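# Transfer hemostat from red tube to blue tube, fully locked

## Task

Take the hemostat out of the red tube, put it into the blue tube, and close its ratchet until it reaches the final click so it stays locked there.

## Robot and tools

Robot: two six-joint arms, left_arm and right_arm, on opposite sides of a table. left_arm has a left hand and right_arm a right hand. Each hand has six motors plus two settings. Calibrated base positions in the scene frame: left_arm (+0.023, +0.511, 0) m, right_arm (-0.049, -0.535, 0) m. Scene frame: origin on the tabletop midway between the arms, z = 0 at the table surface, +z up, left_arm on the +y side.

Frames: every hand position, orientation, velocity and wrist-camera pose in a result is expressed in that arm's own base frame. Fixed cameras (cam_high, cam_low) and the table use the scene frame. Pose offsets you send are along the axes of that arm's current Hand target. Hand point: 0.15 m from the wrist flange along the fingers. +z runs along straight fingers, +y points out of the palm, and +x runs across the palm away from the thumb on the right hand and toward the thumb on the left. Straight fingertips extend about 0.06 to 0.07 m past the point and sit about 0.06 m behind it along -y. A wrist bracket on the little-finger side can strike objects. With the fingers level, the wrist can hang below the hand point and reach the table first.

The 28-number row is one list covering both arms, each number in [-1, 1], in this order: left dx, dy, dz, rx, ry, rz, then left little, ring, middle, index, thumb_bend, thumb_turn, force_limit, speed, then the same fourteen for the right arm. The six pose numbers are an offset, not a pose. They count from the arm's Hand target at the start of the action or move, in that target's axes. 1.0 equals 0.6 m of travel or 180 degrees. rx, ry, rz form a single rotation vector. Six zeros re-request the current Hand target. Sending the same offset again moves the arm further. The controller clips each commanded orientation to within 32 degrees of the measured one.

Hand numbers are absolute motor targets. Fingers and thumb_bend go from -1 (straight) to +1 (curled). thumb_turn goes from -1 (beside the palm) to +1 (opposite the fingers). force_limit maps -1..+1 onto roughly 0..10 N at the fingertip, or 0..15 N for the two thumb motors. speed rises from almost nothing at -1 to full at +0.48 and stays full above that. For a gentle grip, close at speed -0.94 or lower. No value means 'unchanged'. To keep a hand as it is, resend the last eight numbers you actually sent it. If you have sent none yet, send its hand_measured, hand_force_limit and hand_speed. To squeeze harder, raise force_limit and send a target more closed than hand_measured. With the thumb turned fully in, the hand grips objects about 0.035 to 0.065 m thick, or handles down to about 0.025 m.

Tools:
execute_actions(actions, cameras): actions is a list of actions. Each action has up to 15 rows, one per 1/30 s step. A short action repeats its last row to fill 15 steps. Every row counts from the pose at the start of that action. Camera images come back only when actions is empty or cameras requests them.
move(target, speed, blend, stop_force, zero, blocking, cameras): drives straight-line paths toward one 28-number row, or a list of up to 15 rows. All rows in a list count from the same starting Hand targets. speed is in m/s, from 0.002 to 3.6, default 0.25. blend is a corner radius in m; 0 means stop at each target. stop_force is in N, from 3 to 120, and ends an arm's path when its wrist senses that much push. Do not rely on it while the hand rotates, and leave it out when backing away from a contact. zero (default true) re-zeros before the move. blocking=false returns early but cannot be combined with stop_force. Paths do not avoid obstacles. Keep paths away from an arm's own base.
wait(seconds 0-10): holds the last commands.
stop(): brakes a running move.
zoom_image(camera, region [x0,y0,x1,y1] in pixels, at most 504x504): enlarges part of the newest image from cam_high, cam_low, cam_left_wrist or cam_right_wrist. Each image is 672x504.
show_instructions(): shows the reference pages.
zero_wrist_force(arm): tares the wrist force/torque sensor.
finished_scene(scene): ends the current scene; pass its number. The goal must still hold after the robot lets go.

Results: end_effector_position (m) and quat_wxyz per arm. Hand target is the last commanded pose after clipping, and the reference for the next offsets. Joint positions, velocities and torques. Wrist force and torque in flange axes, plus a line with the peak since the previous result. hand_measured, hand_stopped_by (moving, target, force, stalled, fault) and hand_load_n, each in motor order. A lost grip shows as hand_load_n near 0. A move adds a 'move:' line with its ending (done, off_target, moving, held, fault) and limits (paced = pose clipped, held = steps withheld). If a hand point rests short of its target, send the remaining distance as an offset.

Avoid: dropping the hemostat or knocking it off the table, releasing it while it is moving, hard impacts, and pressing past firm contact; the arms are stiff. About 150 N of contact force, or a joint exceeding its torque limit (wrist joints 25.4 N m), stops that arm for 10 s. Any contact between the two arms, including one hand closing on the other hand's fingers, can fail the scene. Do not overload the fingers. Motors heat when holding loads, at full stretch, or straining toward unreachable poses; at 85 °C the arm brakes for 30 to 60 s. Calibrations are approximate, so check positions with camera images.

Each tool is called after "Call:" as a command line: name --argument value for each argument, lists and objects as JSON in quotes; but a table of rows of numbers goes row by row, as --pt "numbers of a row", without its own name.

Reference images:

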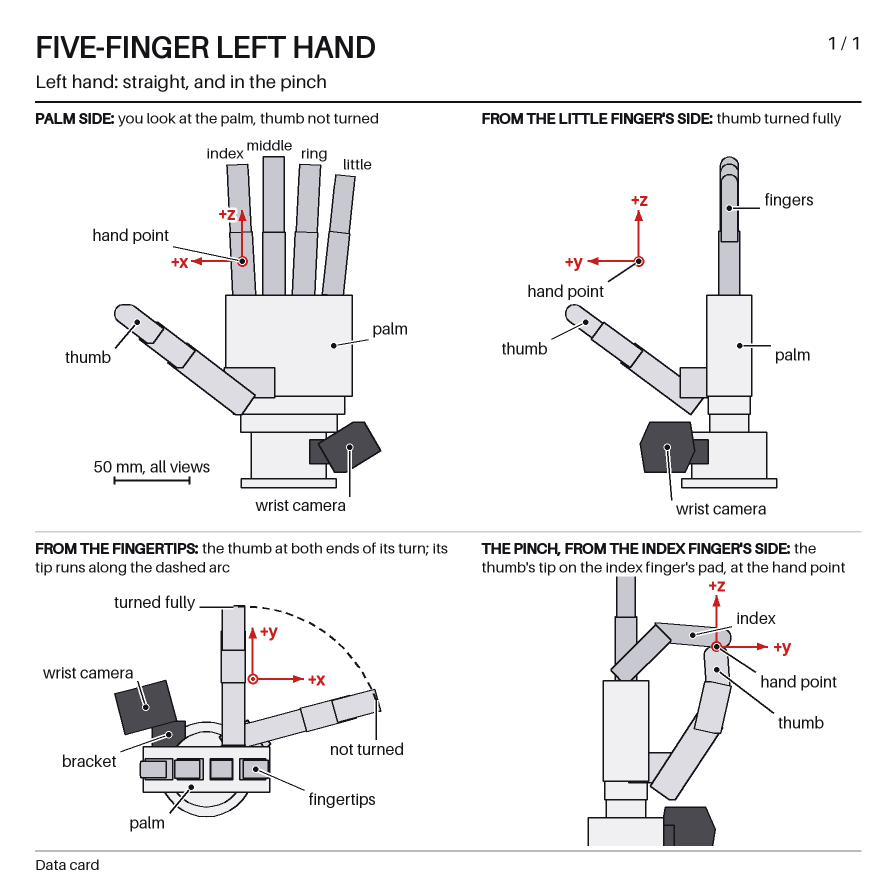

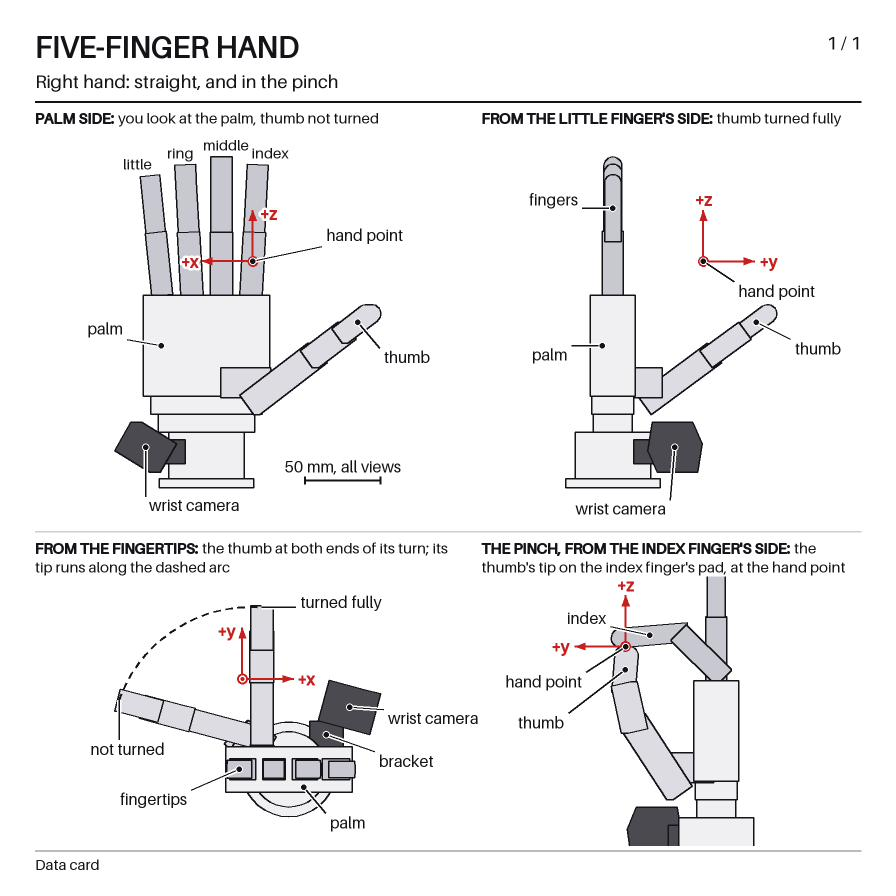

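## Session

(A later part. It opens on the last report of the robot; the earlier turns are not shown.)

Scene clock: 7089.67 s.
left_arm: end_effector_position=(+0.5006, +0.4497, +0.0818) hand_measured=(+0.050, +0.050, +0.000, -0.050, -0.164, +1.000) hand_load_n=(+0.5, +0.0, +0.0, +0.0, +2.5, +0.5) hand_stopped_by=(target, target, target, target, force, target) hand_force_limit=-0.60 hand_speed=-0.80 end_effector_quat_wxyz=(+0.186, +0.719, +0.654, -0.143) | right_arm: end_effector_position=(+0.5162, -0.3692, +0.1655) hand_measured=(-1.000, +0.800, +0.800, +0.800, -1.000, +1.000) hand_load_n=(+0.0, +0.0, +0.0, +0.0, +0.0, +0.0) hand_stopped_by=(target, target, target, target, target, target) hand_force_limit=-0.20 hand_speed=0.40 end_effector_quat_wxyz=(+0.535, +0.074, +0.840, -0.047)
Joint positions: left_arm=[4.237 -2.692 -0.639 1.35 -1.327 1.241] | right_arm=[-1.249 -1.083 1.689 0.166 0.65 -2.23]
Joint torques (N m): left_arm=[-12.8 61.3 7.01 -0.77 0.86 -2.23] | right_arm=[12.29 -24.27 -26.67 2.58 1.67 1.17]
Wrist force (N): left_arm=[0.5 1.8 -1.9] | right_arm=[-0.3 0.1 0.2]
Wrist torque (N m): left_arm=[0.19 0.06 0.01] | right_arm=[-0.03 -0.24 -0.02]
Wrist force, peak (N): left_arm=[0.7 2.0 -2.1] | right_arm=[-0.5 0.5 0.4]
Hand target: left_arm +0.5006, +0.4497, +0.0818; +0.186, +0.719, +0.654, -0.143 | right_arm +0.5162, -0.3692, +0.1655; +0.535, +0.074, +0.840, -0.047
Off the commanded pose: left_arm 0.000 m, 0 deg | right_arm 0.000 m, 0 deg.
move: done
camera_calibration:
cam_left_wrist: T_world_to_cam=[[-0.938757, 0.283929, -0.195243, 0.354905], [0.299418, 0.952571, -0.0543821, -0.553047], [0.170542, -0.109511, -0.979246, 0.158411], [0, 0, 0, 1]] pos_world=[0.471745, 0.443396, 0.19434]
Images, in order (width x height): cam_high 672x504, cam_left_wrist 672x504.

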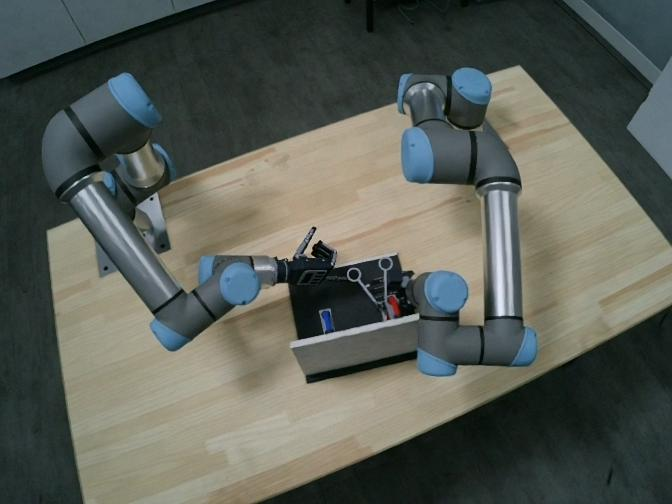

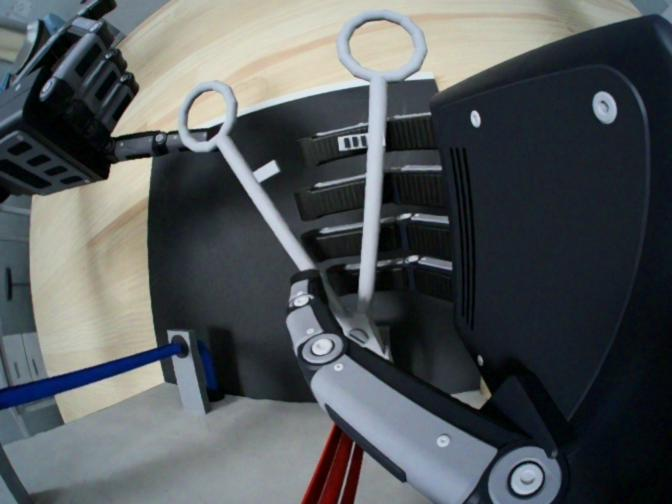

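Call:
move --pt "0 0 0.0 0 0 0 0.05 0.05 0.0 -0.05 -0.7 1 -0.6 -0.6 0 0 0 0 0 0 -1 0.8 0.8 0.8 -1 1 -0.2 0.4" --pt "0 0 -0.0117 0 0 0 0.05 0.05 0.0 -0.05 -0.7 1 -0.6 -0.6 0 0 0 0 0 0 -1 0.8 0.8 0.8 -1 1 -0.2 0.4" --pt "0 0 -0.0117 0 0 0 0.05 0.05 0.0 -0.05 0.3 1 -0.6 -0.8 0 0 0 0 0 0 -1 0.8 0.8 0.8 -1 1 -0.2 0.4" --speed 0.012 --cameras '["cam_left_wrist","cam_high"]'

Call:
zoom_image --camera "cam_left_wrist" --region '[120, 0, 480, 420]'

Call:
zoom_image --camera "cam_high" --region '[330, 250, 400, 320]'

Scene clock: 7118.57 s.
left_arm: end_effector_position=(+0.5003, +0.4529, +0.0881) hand_measured=(+0.050, +0.050, +0.000, -0.050, +0.136, +1.000) hand_load_n=(+1.0, +0.0, +0.0, +0.0, +3.5, +0.0) hand_stopped_by=(target, target, target, target, force, target) hand_force_limit=-0.60 hand_speed=-0.80 end_effector_quat_wxyz=(+0.186, +0.719, +0.654, -0.143) | right_arm: end_effector_position=(+0.5162, -0.3692, +0.1655) hand_measured=(-1.000, +0.800, +0.800, +0.800, -1.000, +1.000) hand_load_n=(+0.0, +0.0, +0.0, +0.0, +0.0, +0.0) hand_stopped_by=(target, target, target, target, target, target) hand_force_limit=-0.20 hand_speed=0.40 end_effector_quat_wxyz=(+0.535, +0.074, +0.840, -0.047)
Joint positions: left_arm=[4.24 -2.697 -0.613 1.328 -1.328 1.244] | right_arm=[-1.249 -1.083 1.689 0.166 0.65 -2.23]
Joint torques (N m): left_arm=[-8.81 61.85 6.04 -3.87 1.42 -2.63] | right_arm=[13.02 -23.98 -26.14 2.77 1.63 0.98]
Wrist force (N): left_arm=[-0.4 3.0 -1.3] | right_arm=[-0.4 0.1 0.3]
Wrist torque (N m): left_arm=[0.23 0.06 -0.01] | right_arm=[-0.03 -0.22 -0.03]
Wrist force, peak (N): left_arm=[-7.5 -3.6 7.1] | right_arm=[-0.5 0.5 0.3]
Hand target: left_arm +0.5003, +0.4528, +0.0881; +0.186, +0.719, +0.654, -0.143 | right_arm +0.5162, -0.3692, +0.1655; +0.535, +0.074, +0.840, -0.047
Off the commanded pose: left_arm 0.000 m, 0 deg | right_arm 0.000 m, 0 deg.
move: done
camera_calibration:
cam_left_wrist: T_world_to_cam=[[-0.938762, 0.283932, -0.195215, 0.355014], [0.299401, 0.952582, -0.054289, -0.555713], [0.170544, -0.109412, -0.979257, 0.164824], [0, 0, 0, 1]] pos_world=[0.471545, 0.446596, 0.200541]
Images, in order (width x height): cam_high 672x504, cam_left_wrist 672x504.

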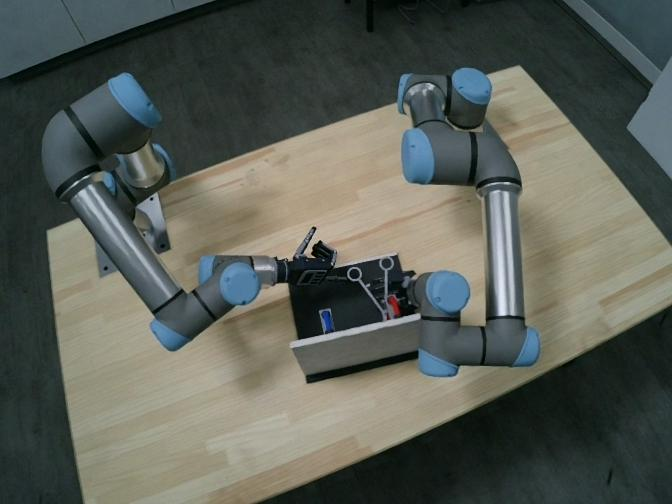

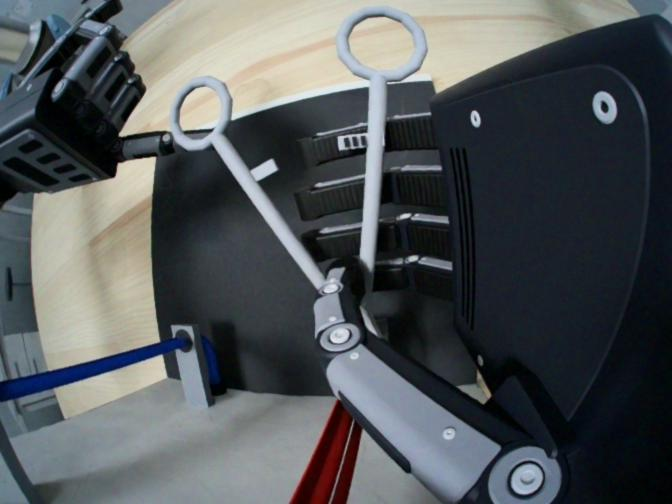

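Scaled by 1.200 from the camera's 672x504 image, which has a finer 960x720 frame.

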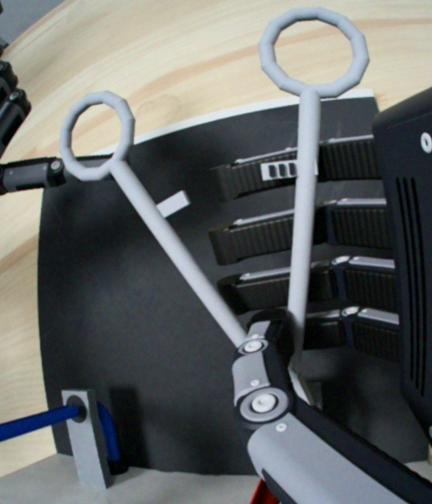

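Scaled by 7.200 from the camera's 672x504 image, which has a finer 960x720 frame.

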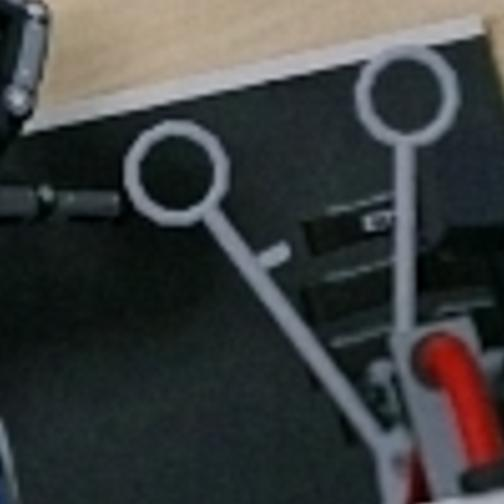

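Call:
move --pt "0 0 0.0 0 0 0 0.2 0.2 0.2 0.2 0.138 1 0.0 -0.9 0 0 0 0 0 0 -1 0.8 0.8 0.8 -1 1 -0.2 0.4" --speed 0.012 --cameras '["cam_left_wrist","cam_high"]'

Call:
zoom_image --camera "cam_left_wrist" --region '[120, 0, 480, 420]'

Call:
zoom_image --camera "cam_high" --region '[330, 250, 400, 320]'

Scene clock: 7131.27 s.
left_arm: end_effector_position=(+0.5003, +0.4528, +0.0881) hand_measured=(+0.200, +0.200, +0.138, +0.142, +0.134, +1.000) hand_load_n=(+2.5, +0.5, +1.5, +8.5, +7.5, -1.0) hand_stopped_by=(target, target, force, force, force, target) hand_force_limit=0.00 hand_speed=-0.90 end_effector_quat_wxyz=(+0.186, +0.719, +0.654, -0.143) | right_arm: end_effector_position=(+0.5162, -0.3692, +0.1655) hand_measured=(-1.000, +0.800, +0.800, +0.800, -1.000, +1.000) hand_load_n=(+0.0, +0.0, +0.0, +0.0, +0.0, +0.0) hand_stopped_by=(target, target, target, target, target, target) hand_force_limit=-0.20 hand_speed=0.40 end_effector_quat_wxyz=(+0.535, +0.074, +0.840, -0.047)
Joint positions: left_arm=[4.24 -2.697 -0.613 1.328 -1.328 1.244] | right_arm=[-1.249 -1.083 1.689 0.166 0.65 -2.23]
Joint torques (N m): left_arm=[-8.56 53.67 7.31 -4.48 0.65 -2.61] | right_arm=[12.49 -24.41 -27.1 2.59 1.62 0.56]
Wrist force (N): left_arm=[-2.6 4.4 4.0] | right_arm=[-0.6 0.3 0.2]
Wrist torque (N m): left_arm=[0.26 0.26 0.09] | right_arm=[-0.01 -0.18 -0.03]
Wrist force, peak (N): left_arm=[-2.7 4.2 4.4] | right_arm=[-0.5 0.3 0.5]
Hand target: left_arm +0.5003, +0.4528, +0.0881; +0.186, +0.719, +0.654, -0.143 | right_arm +0.5162, -0.3692, +0.1655; +0.535, +0.074, +0.840, -0.047
Off the commanded pose: left_arm 0.000 m, 0 deg | right_arm 0.000 m, 0 deg.
move: done
camera_calibration:
cam_left_wrist: T_world_to_cam=[[-0.938757, 0.283929, -0.195243, 0.355019], [0.299418, 0.952571, -0.0543821, -0.555698], [0.170542, -0.109511, -0.979246, 0.164867], [0, 0, 0, 1]] pos_world=[0.471545, 0.446596, 0.20054]
Images, in order (width x height): cam_high 672x504, cam_left_wrist 672x504.

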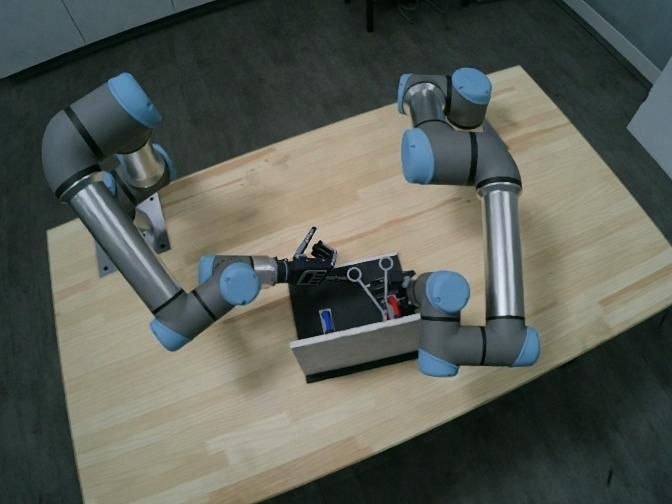

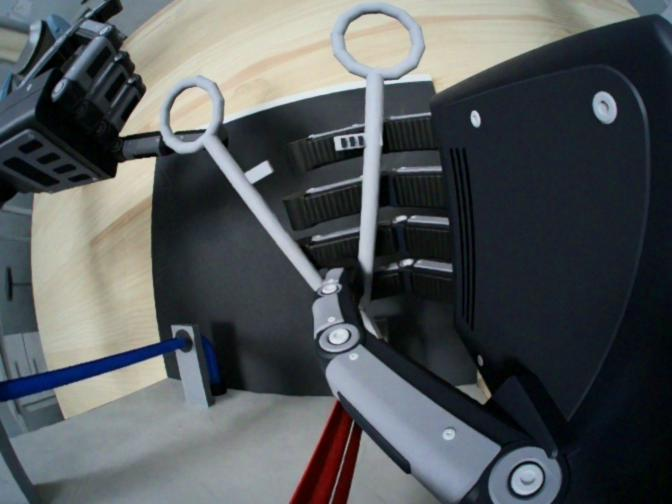

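Scaled by 1.200 from the camera's 672x504 image, which has a finer 960x720 frame.

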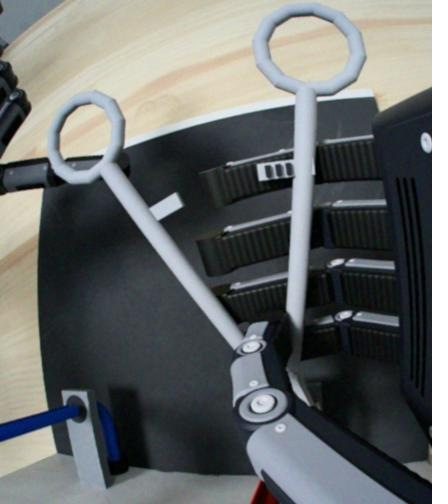

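Scaled by 7.200 from the camera's 672x504 image, which has a finer 960x720 frame.

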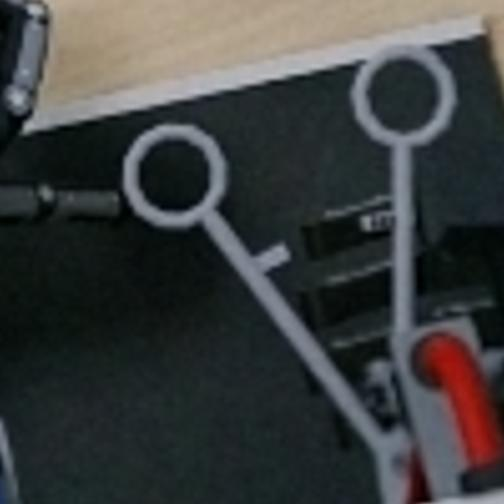

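Call:
move --pt "0 0 0.0 0 0 0 0.2 0.2 0.2 0.2 0.138 1 0.0 -0.9 0.0573 0.0037 -0.2582 0 0 0 -1 0.8 0.8 0.8 -1 1 -0.2 0.4" --speed 0.1

Call:
move --pt "-0.0300 0.0010 0.0 0 0 0 0.2 0.2 0.2 0.2 0.138 1 0.0 -0.9 0 0 0 0 0 0 -1 0.8 0.8 0.8 -1 1 -0.2 0.4" --speed 0.012 --stop_force 8 --cameras '["cam_left_wrist","cam_high","cam_right_wrist"]'

Call:
zoom_image --camera "cam_left_wrist" --region '[120, 0, 480, 420]'

Call:
zoom_image --camera "cam_high" --region '[330, 250, 400, 320]'

Scene clock: 7160.53 s.
left_arm: end_effector_position=(+0.5003, +0.4528, +0.0881) hand_measured=(+0.200, +0.200, +0.138, +0.142, +0.134, +1.000) hand_load_n=(+2.5, +0.5, +1.0, +8.5, +7.5, -1.0) hand_stopped_by=(target, target, force, force, force, target) hand_force_limit=0.00 hand_speed=-0.90 end_effector_quat_wxyz=(+0.186, +0.719, +0.654, -0.143) | right_arm: end_effector_position=(+0.3641, -0.3398, +0.1998) hand_measured=(-1.000, +0.800, +0.800, +0.800, -1.000, +1.000) hand_load_n=(+0.0, +0.0, +0.0, +0.0, +0.0, -0.5) hand_stopped_by=(target, target, target, target, target, target) hand_force_limit=-0.20 hand_speed=0.40 end_effector_quat_wxyz=(+0.535, +0.074, +0.840, -0.047)
Joint positions: left_arm=[4.24 -2.697 -0.613 1.328 -1.328 1.244] | right_arm=[-1.616 -1.21 1.92 0.586 0.454 -2.838]
Joint torques (N m): left_arm=[12.5 54.04 26.49 -4.45 -1.28 -2.69] | right_arm=[0.24 -20.52 -18.46 3.22 1.11 -1.11]
Wrist force (N): left_arm=[-2.8 3.8 4.0] | right_arm=[-0.4 0.3 0.2]
Wrist torque (N m): left_arm=[0.18 0.29 0.10] | right_arm=[-0.01 -0.21 -0.13]
Wrist force, peak (N): left_arm=[-2.8 4.1 4.4] | right_arm=[-0.6 0.3 1.3]
Hand target: left_arm +0.5003, +0.4528, +0.0881; +0.186, +0.719, +0.654, -0.143 | right_arm +0.3641, -0.3398, +0.1998; +0.535, +0.074, +0.840, -0.047
Off the commanded pose: left_arm 0.000 m, 0 deg | right_arm 0.000 m, 0 deg.
move: done

Scene clock: 7162.83 s.
left_arm: end_effector_position=(+0.4991, +0.4368, +0.0962) hand_measured=(+0.200, +0.200, +0.138, +0.142, +0.134, +1.000) hand_load_n=(+0.5, +0.0, +0.0, +5.0, +4.0, +0.5) hand_stopped_by=(target, target, force, force, force, target) hand_force_limit=0.00 hand_speed=-0.90 end_effector_quat_wxyz=(+0.186, +0.719, +0.654, -0.143) | right_arm: end_effector_position=(+0.3641, -0.3398, +0.1998) hand_measured=(-1.000, +0.800, +0.800, +0.800, -1.000, +1.000) hand_load_n=(+0.0, +0.0, +0.0, +0.0, +0.0, +0.0) hand_stopped_by=(target, target, target, target, target, target) hand_force_limit=-0.20 hand_speed=0.40 end_effector_quat_wxyz=(+0.535, +0.074, +0.840, -0.047)
Joint positions: left_arm=[4.23 -2.64 -0.704 1.365 -1.324 1.235] | right_arm=[-1.616 -1.21 1.92 0.586 0.454 -2.838]
Joint torques (N m): left_arm=[4.32 47.93 27.74 -4.9 0.77 0.75] | right_arm=[-11.68 -16.3 -7.07 4.67 1.08 -1.97]
Wrist force (N): left_arm=[0.5 0.6 -0.3] | right_arm=[-0.5 0.3 0.3]
Wrist torque (N m): left_arm=[0.16 0.02 0.08] | right_arm=[-0.02 -0.21 -0.13]
Wrist force, peak (N): left_arm=[4.1 6.7 1.3] | right_arm=[-0.6 0.6 0.3]
Hand target: left_arm +0.4990, +0.4368, +0.0962; +0.186, +0.719, +0.654, -0.143 | right_arm +0.3641, -0.3398, +0.1998; +0.535, +0.074, +0.840, -0.047
Off the commanded pose: left_arm 0.000 m, 0 deg | right_arm 0.000 m, 0 deg.
move: done
camera_calibration:
cam_left_wrist: T_world_to_cam=[[-0.938757, 0.283929, -0.195243, 0.359971], [0.299418, 0.952571, -0.0543821, -0.539526], [0.170542, -0.109511, -0.979246, 0.171356], [0, 0, 0, 1]] pos_world=[0.470245, 0.430496, 0.20874]
cam_right_wrist: T_world_to_cam=[[0.045847, 0.967353, -0.249252, 0.356751], [0.0298266, 0.248078, 0.968281, -0.105685], [0.998503, -0.0518271, -0.0174793, -0.267689], [0, 0, 0, 1]] pos_world=[0.254084, -0.33276, 0.186575]
Images, in order (width x height): cam_high 672x504, cam_left_wrist 672x504, cam_right_wrist 672x504.

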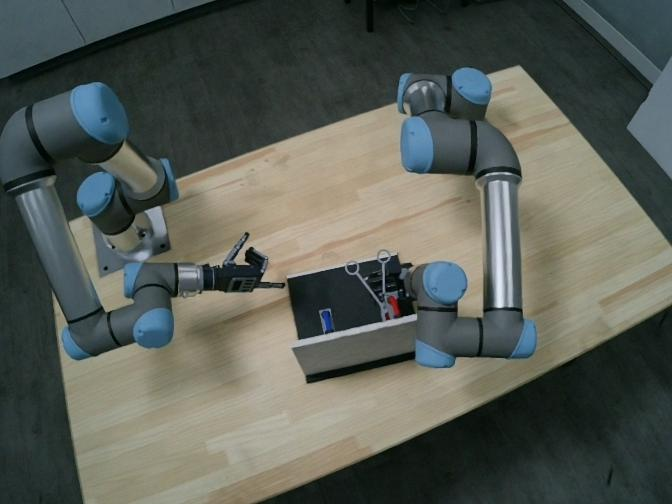

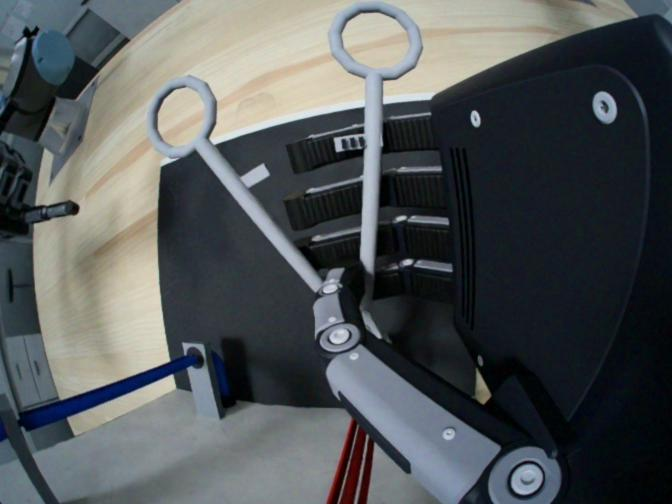

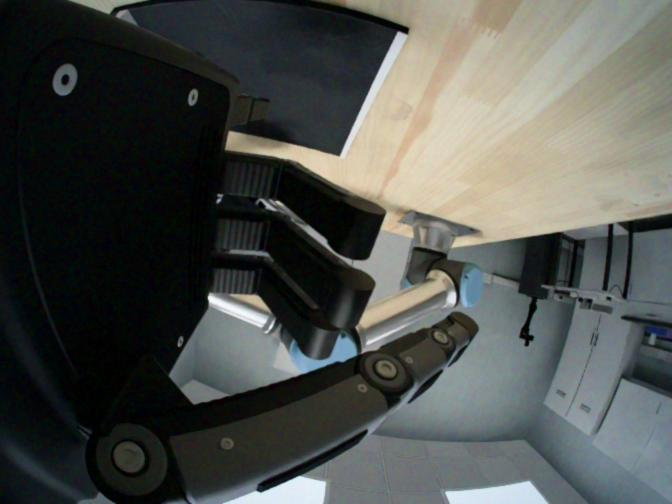

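Scaled by 1.200 from the camera's 672x504 image, which has a finer 960x720 frame.

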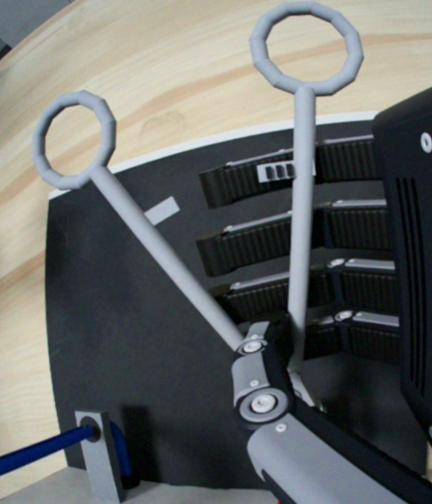

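Scaled by 7.200 from the camera's 672x504 image, which has a finer 960x720 frame.

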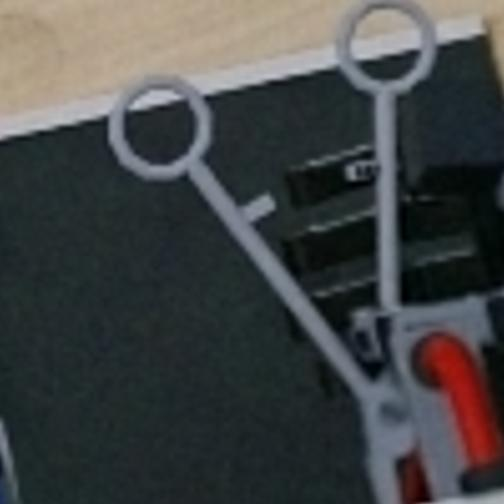

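Call:
move --pt "-0.0750 0.0020 0.0 0 0 0 0.2 0.2 0.2 0.2 0.138 1 0.0 -0.9 0 0 0 0 0 0 -1 0.8 0.8 0.8 -1 1 -0.2 0.4" --speed 0.025 --stop_force 8 --cameras '["cam_left_wrist","cam_high"]'

Call:
zoom_image --camera "cam_left_wrist" --region '[120, 0, 480, 420]'

Call:
zoom_image --camera "cam_high" --region '[330, 240, 430, 340]'

Scene clock: 7175.67 s.
left_arm: end_effector_position=(+0.4955, +0.3968, +0.1165) hand_measured=(+0.200, +0.200, +0.138, +0.142, +0.134, +1.000) hand_load_n=(+0.5, +0.0, +0.0, +5.0, +4.0, +0.0) hand_stopped_by=(target, target, force, force, force, target) hand_force_limit=0.00 hand_speed=-0.90 end_effector_quat_wxyz=(+0.186, +0.719, +0.654, -0.143) | right_arm: end_effector_position=(+0.3641, -0.3398, +0.1998) hand_measured=(-1.000, +0.800, +0.800, +0.800, -1.000, +1.000) hand_load_n=(+0.0, +0.0, +0.0, +0.0, +0.0, +0.0) hand_stopped_by=(target, target, target, target, target, target) hand_force_limit=-0.20 hand_speed=0.40 end_effector_quat_wxyz=(+0.535, +0.074, +0.840, -0.047)
Joint positions: left_arm=[4.206 -2.517 -0.888 1.431 -1.315 1.212] | right_arm=[-1.616 -1.21 1.92 0.586 0.454 -2.838]
Joint torques (N m): left_arm=[12.45 44.86 27.21 -4.89 -0.48 2.63] | right_arm=[-11.92 -16.37 -6.89 4.43 0.16 -1.78]
Wrist force (N): left_arm=[1.0 1.1 0.0] | right_arm=[-0.5 0.3 0.4]
Wrist torque (N m): left_arm=[0.20 -0.04 0.07] | right_arm=[-0.03 -0.20 -0.14]
Wrist force, peak (N): left_arm=[1.3 1.4 -0.2] | right_arm=[-0.7 0.4 0.4]
Hand target: left_arm +0.4955, +0.3968, +0.1165; +0.186, +0.719, +0.654, -0.143 | right_arm +0.3641, -0.3398, +0.1998; +0.535, +0.074, +0.840, -0.047
Off the commanded pose: left_arm 0.000 m, 0 deg | right_arm 0.000 m, 0 deg.
move: done
camera_calibration:
cam_left_wrist: T_world_to_cam=[[-0.938757, 0.283929, -0.195243, 0.371986], [0.299418, 0.952571, -0.0543821, -0.499277], [0.170542, -0.109511, -0.979246, 0.187353], [0, 0, 0, 1]] pos_world=[0.466745, 0.390496, 0.22894]
Images, in order (width x height): cam_high 672x504, cam_left_wrist 672x504.

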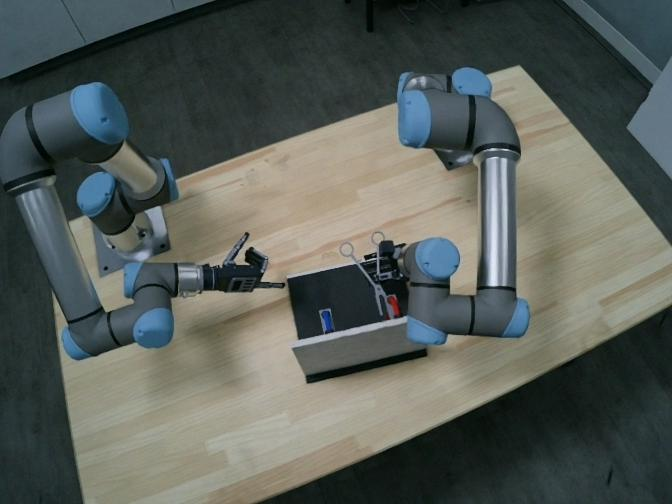

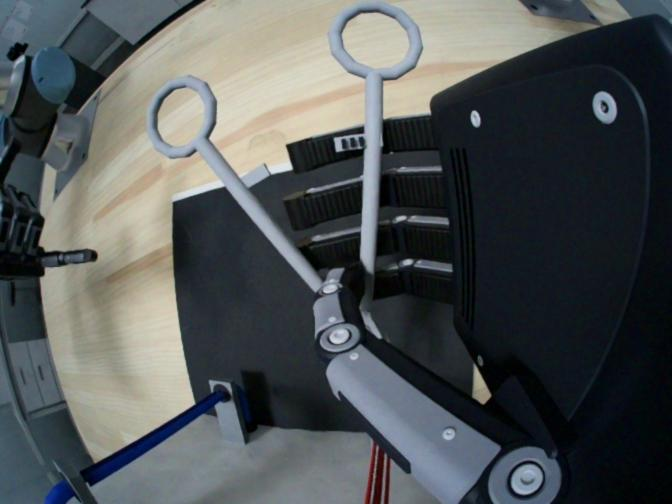

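Scaled by 1.200 from the camera's 672x504 image, which has a finer 960x720 frame.

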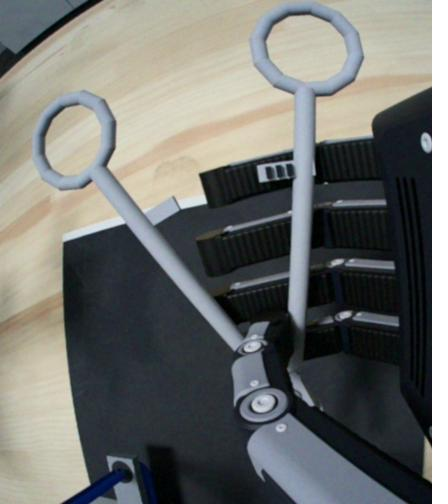

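Scaled by 5.040 from the camera's 672x504 image, which has a finer 960x720 frame.

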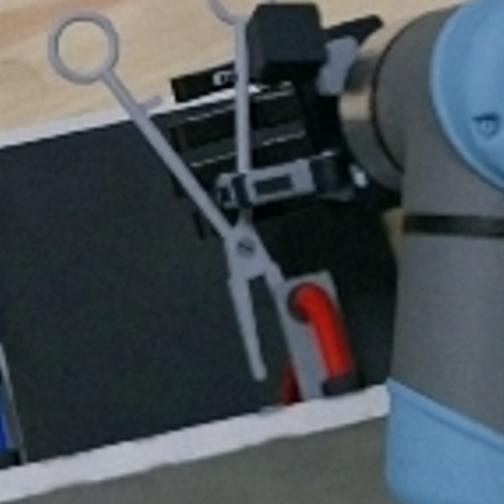

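Call:
move --pt "-0.0635 -0.0165 -0.0510 0.0334 0.1471 0.0289 0.2 0.2 0.2 0.2 0.138 1 0.0 -0.9 0 0 0 0 0 0 -1 0.8 0.8 0.8 -1 1 -0.2 0.4" --speed 0.04 --cameras '["cam_left_wrist","cam_high"]'

Call:
zoom_image --camera "cam_left_wrist" --region '[120, 0, 480, 420]'

Call:
zoom_image --camera "cam_high" --region '[310, 200, 430, 340]'

Scene clock: 7224.90 s.
left_arm: end_effector_position=(+0.4806, +0.3775, +0.1600) hand_measured=(+0.200, +0.200, +0.138, +0.142, +0.134, +1.000) hand_load_n=(+1.0, +0.0, +0.0, +5.0, +4.0, +0.0) hand_stopped_by=(target, target, force, force, force, target) hand_force_limit=0.00 hand_speed=-0.90 end_effector_quat_wxyz=(+0.000, +0.770, +0.638, +0.000) end_effector_velocity=(+0.000, -0.001, -0.002) end_effector_angular_velocity=(-0.009, +0.003, -0.001) | right_arm: end_effector_position=(+0.3641, -0.3398, +0.1998) hand_measured=(-1.000, +0.800, +0.800, +0.800, -1.000, +1.000) hand_load_n=(+0.0, +0.0, +0.0, +0.0, +0.0, +0.0) hand_stopped_by=(target, target, target, target, target, target) hand_force_limit=-0.20 hand_speed=0.40 end_effector_quat_wxyz=(+0.535, +0.074, +0.840, -0.047)
Joint positions: left_arm=[4.098 -2.204 -1.182 1.816 -1.571 1.144] | right_arm=[-1.616 -1.21 1.92 0.586 0.454 -2.838]
Joint velocities: left_arm=[0 -0.005 0.002 -0.007 0.003 0.001] | right_arm=[within noise]
Joint torques (N m): left_arm=[5.62 36.13 28.46 -4.55 1.67 -1.95] | right_arm=[-10.08 -15.11 -7.77 4.58 -1.18 -2.07]
Wrist force (N): left_arm=[0.2 1.0 0.4] | right_arm=[-0.4 0.2 0.3]
Wrist torque (N m): left_arm=[0.15 0.02 -0.01] | right_arm=[-0.04 -0.21 -0.14]
Wrist force, peak (N): left_arm=[1.2 1.5 -0.1] | right_arm=[-0.6 0.4 0.4]
Hand target: left_arm +0.4806, +0.3776, +0.1600; +0.000, +0.770, +0.638, +0.000 | right_arm +0.3641, -0.3398, +0.1998; +0.535, +0.074, +0.840, -0.047
Off the commanded pose: left_arm 0.000 m, 0 deg | right_arm 0.000 m, 0 deg.
move: done
camera_calibration:
cam_left_wrist: T_world_to_cam=[[-0.907984, 0.418904, -0.00916782, 0.276459], [0.38544, 0.843632, 0.373793, -0.542862], [0.164318, 0.335865, -0.927467, 0.0570069], [0, 0, 0, 1]] pos_world=[0.450894, 0.323019, 0.258325]
Images, in order (width x height): cam_high 672x504, cam_left_wrist 672x504.

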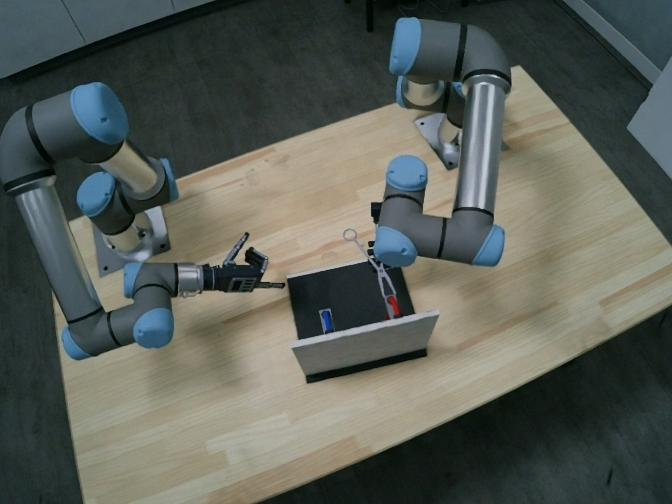

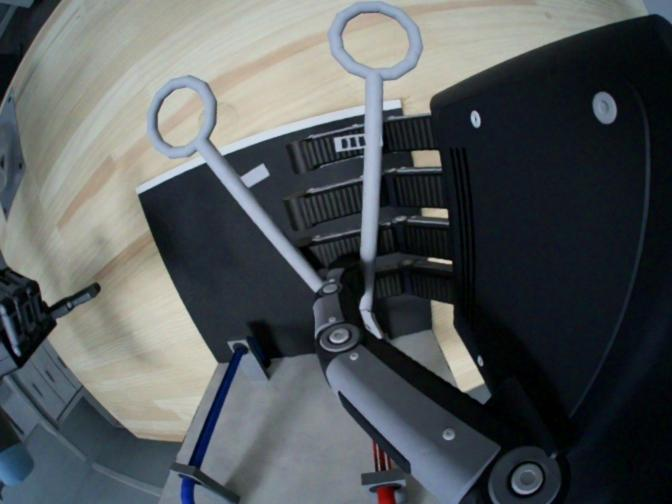

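Scaled by 1.200 from the camera's 672x504 image, which has a finer 960x720 frame.

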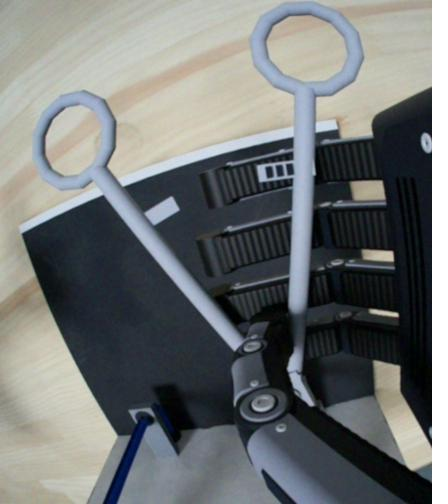

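Scaled by 3.600 from the camera's 672x504 image, which has a finer 960x720 frame.

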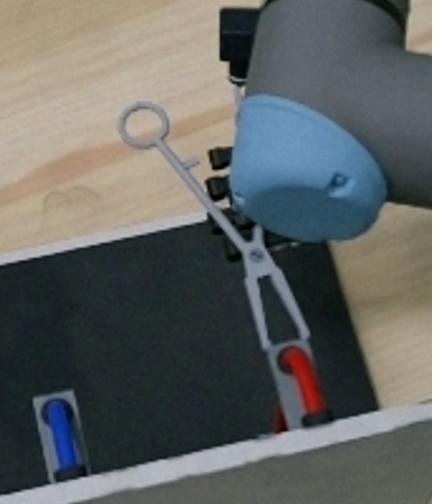

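Call:
move --pt "0 0 0 0 0 0 0.2 0.2 0.2 0.2 0.138 1 0.0 -0.9 -0.0385 0.0283 -0.1543 -0.0488 -0.1387 -0.0108 0.8 0.8 -0.1 0.8 -1 1 -0.2 0.4" --speed 0.15 --cameras '["cam_high"]'

Scene clock: 7277.57 s.
left_arm: end_effector_position=(+0.4806, +0.3776, +0.1600) hand_measured=(+0.200, +0.200, +0.138, +0.142, +0.134, +1.000) hand_load_n=(+1.0, +0.0, +0.5, +5.5, +4.5, +0.0) hand_stopped_by=(target, target, force, force, force, target) hand_force_limit=0.00 hand_speed=-0.90 end_effector_quat_wxyz=(+0.000, +0.770, +0.638, +0.000) | right_arm: end_effector_position=(+0.2940, -0.3101, +0.2598) hand_measured=(+0.800, +0.800, -0.100, +0.800, -1.000, +1.000) hand_load_n=(+0.0, +0.0, +0.0, +0.0, +0.0, +0.0) hand_stopped_by=(target, target, target, target, target, target) hand_force_limit=-0.20 hand_speed=0.40 end_effector_quat_wxyz=(+0.707, +0.007, +0.707, -0.007)
Joint positions: left_arm=[4.099 -2.204 -1.182 1.816 -1.571 1.144] | right_arm=[-1.826 -0.954 2.276 1.822 0.234 -4.715]
Joint torques (N m): left_arm=[12.51 35.51 27.48 -4.44 1.5 2.26] | right_arm=[7.39 -40.45 -12.8 2.36 -1.25 -2.02]
Wrist force (N): left_arm=[0.3 0.8 0.3] | right_arm=[-0.2 0.7 0.7]
Wrist torque (N m): left_arm=[0.13 0.01 0.00] | right_arm=[0.02 -0.33 -0.11]
Wrist force, peak (N): left_arm=[0.4 1.1 0.1] | right_arm=[-0.3 0.6 0.8]
Hand target: left_arm +0.4806, +0.3776, +0.1600; +0.000, +0.770, +0.638, +0.000 | right_arm +0.2940, -0.3101, +0.2598; +0.707, +0.007, +0.707, -0.007
Off the commanded pose: left_arm 0.000 m, 0 deg | right_arm 0.000 m, 0 deg.
move: done
Images, in order (width x height): cam_high 672x504.

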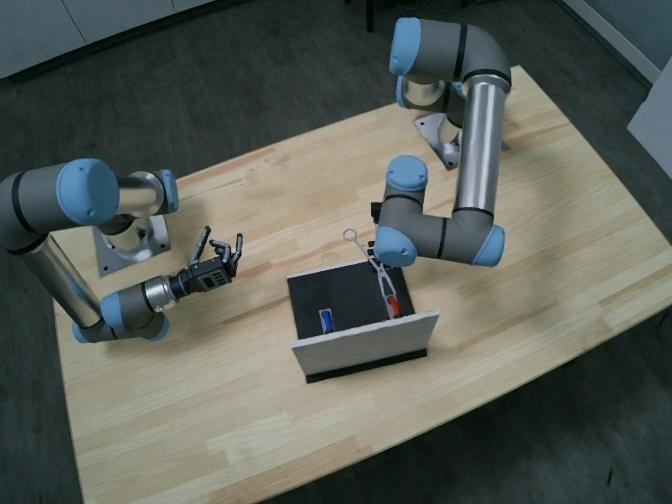

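Call:
move --pt "-0.0250 0.2217 0 0 0 0.0333 0.2 0.2 0.2 0.2 0.138 1 0.0 -0.9 0 0 0 0 0 0 0.8 0.8 -0.1 0.8 -1 1 -0.2 0.4" --speed 0.08 --cameras '["cam_high","cam_left_wrist"]'

Call:
zoom_image --camera "cam_left_wrist" --region '[120, 0, 480, 420]'

Call:
zoom_image --camera "cam_high" --region '[260, 200, 380, 340]'

Scene clock: 7293.63 s.
left_arm: end_effector_position=(+0.6085, +0.3380, +0.1600) hand_measured=(+0.200, +0.200, +0.138, +0.142, +0.134, +1.000) hand_load_n=(+0.5, +0.0, +0.5, +5.0, +4.0, +0.0) hand_stopped_by=(target, target, force, force, force, target) hand_force_limit=0.00 hand_speed=-0.90 end_effector_quat_wxyz=(+0.000, +0.802, +0.597, +0.000) | right_arm: end_effector_position=(+0.2940, -0.3101, +0.2598) hand_measured=(+0.800, +0.800, -0.100, +0.800, -1.000, +1.000) hand_load_n=(+0.0, +0.0, +0.0, +0.0, +0.0, +0.0) hand_stopped_by=(target, target, target, target, target, target) hand_force_limit=-0.20 hand_speed=0.40 end_effector_quat_wxyz=(+0.707, +0.007, +0.707, -0.007)
Joint positions: left_arm=[3.895 -2.446 -0.758 1.634 -1.571 1.046] | right_arm=[-1.826 -0.954 2.276 1.822 0.234 -4.715]
Joint torques (N m): left_arm=[11.74 49.88 21.14 -0.74 -1.64 2.76] | right_arm=[11.65 -38.39 -11.3 -1.98 1.98 1.87]
Wrist force (N): left_arm=[0.2 0.7 -0.3] | right_arm=[0.0 0.6 0.6]
Wrist torque (N m): left_arm=[0.17 -0.05 0.07] | right_arm=[0.00 -0.35 -0.09]
Wrist force, peak (N): left_arm=[0.3 1.7 -0.1] | right_arm=[-0.3 0.7 0.7]
Hand target: left_arm +0.6085, +0.3381, +0.1600; +0.000, +0.802, +0.597, +0.000 | right_arm +0.2940, -0.3101, +0.2598; +0.707, +0.007, +0.707, -0.007
Off the commanded pose: left_arm 0.000 m, 0 deg | right_arm 0.000 m, 0 deg.
move: done
camera_calibration:
cam_left_wrist: T_world_to_cam=[[-0.859321, 0.51135, -0.00939342, 0.348356], [0.471348, 0.79896, 0.37349, -0.595895], [0.198489, 0.31652, -0.927587, 0.0350269], [0, 0, 0, 1]] pos_world=[0.573271, 0.286878, 0.258323]
Images, in order (width x height): cam_high 672x504, cam_left_wrist 672x504.

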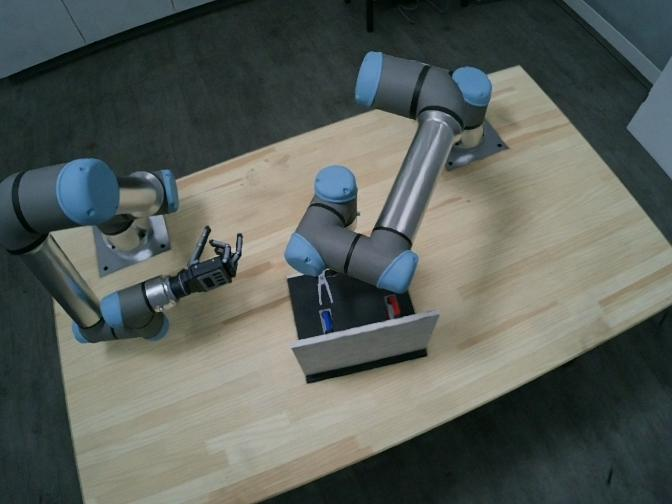

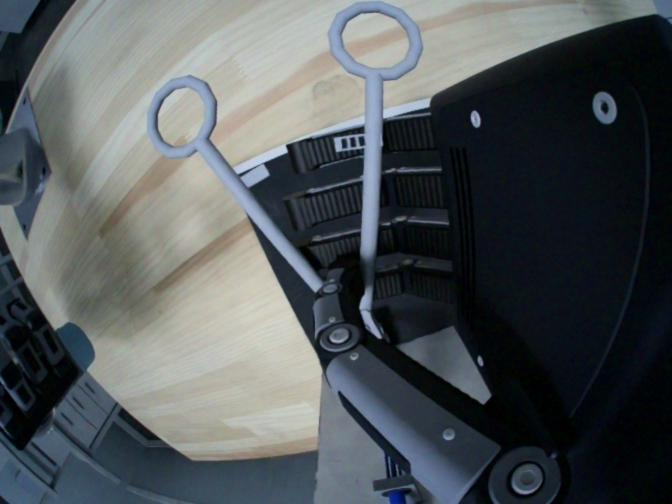

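Scaled by 1.200 from the camera's 672x504 image, which has a finer 960x720 frame.

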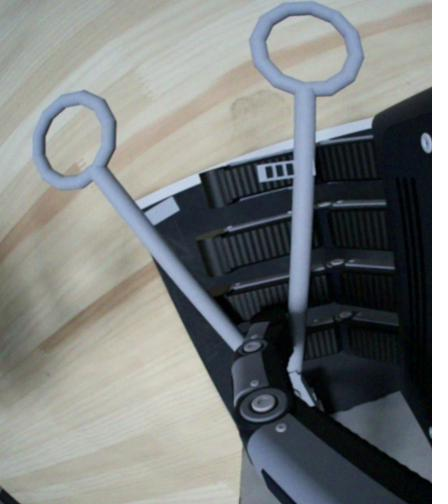

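Scaled by 3.600 from the camera's 672x504 image, which has a finer 960x720 frame.

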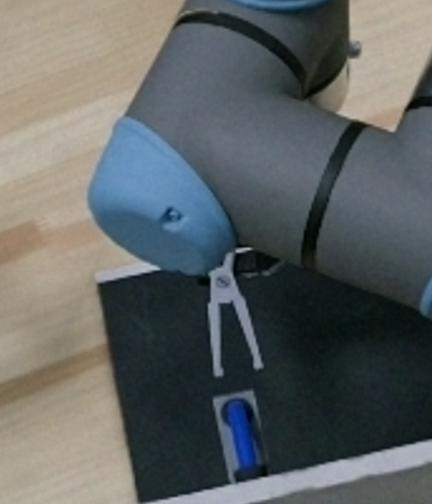

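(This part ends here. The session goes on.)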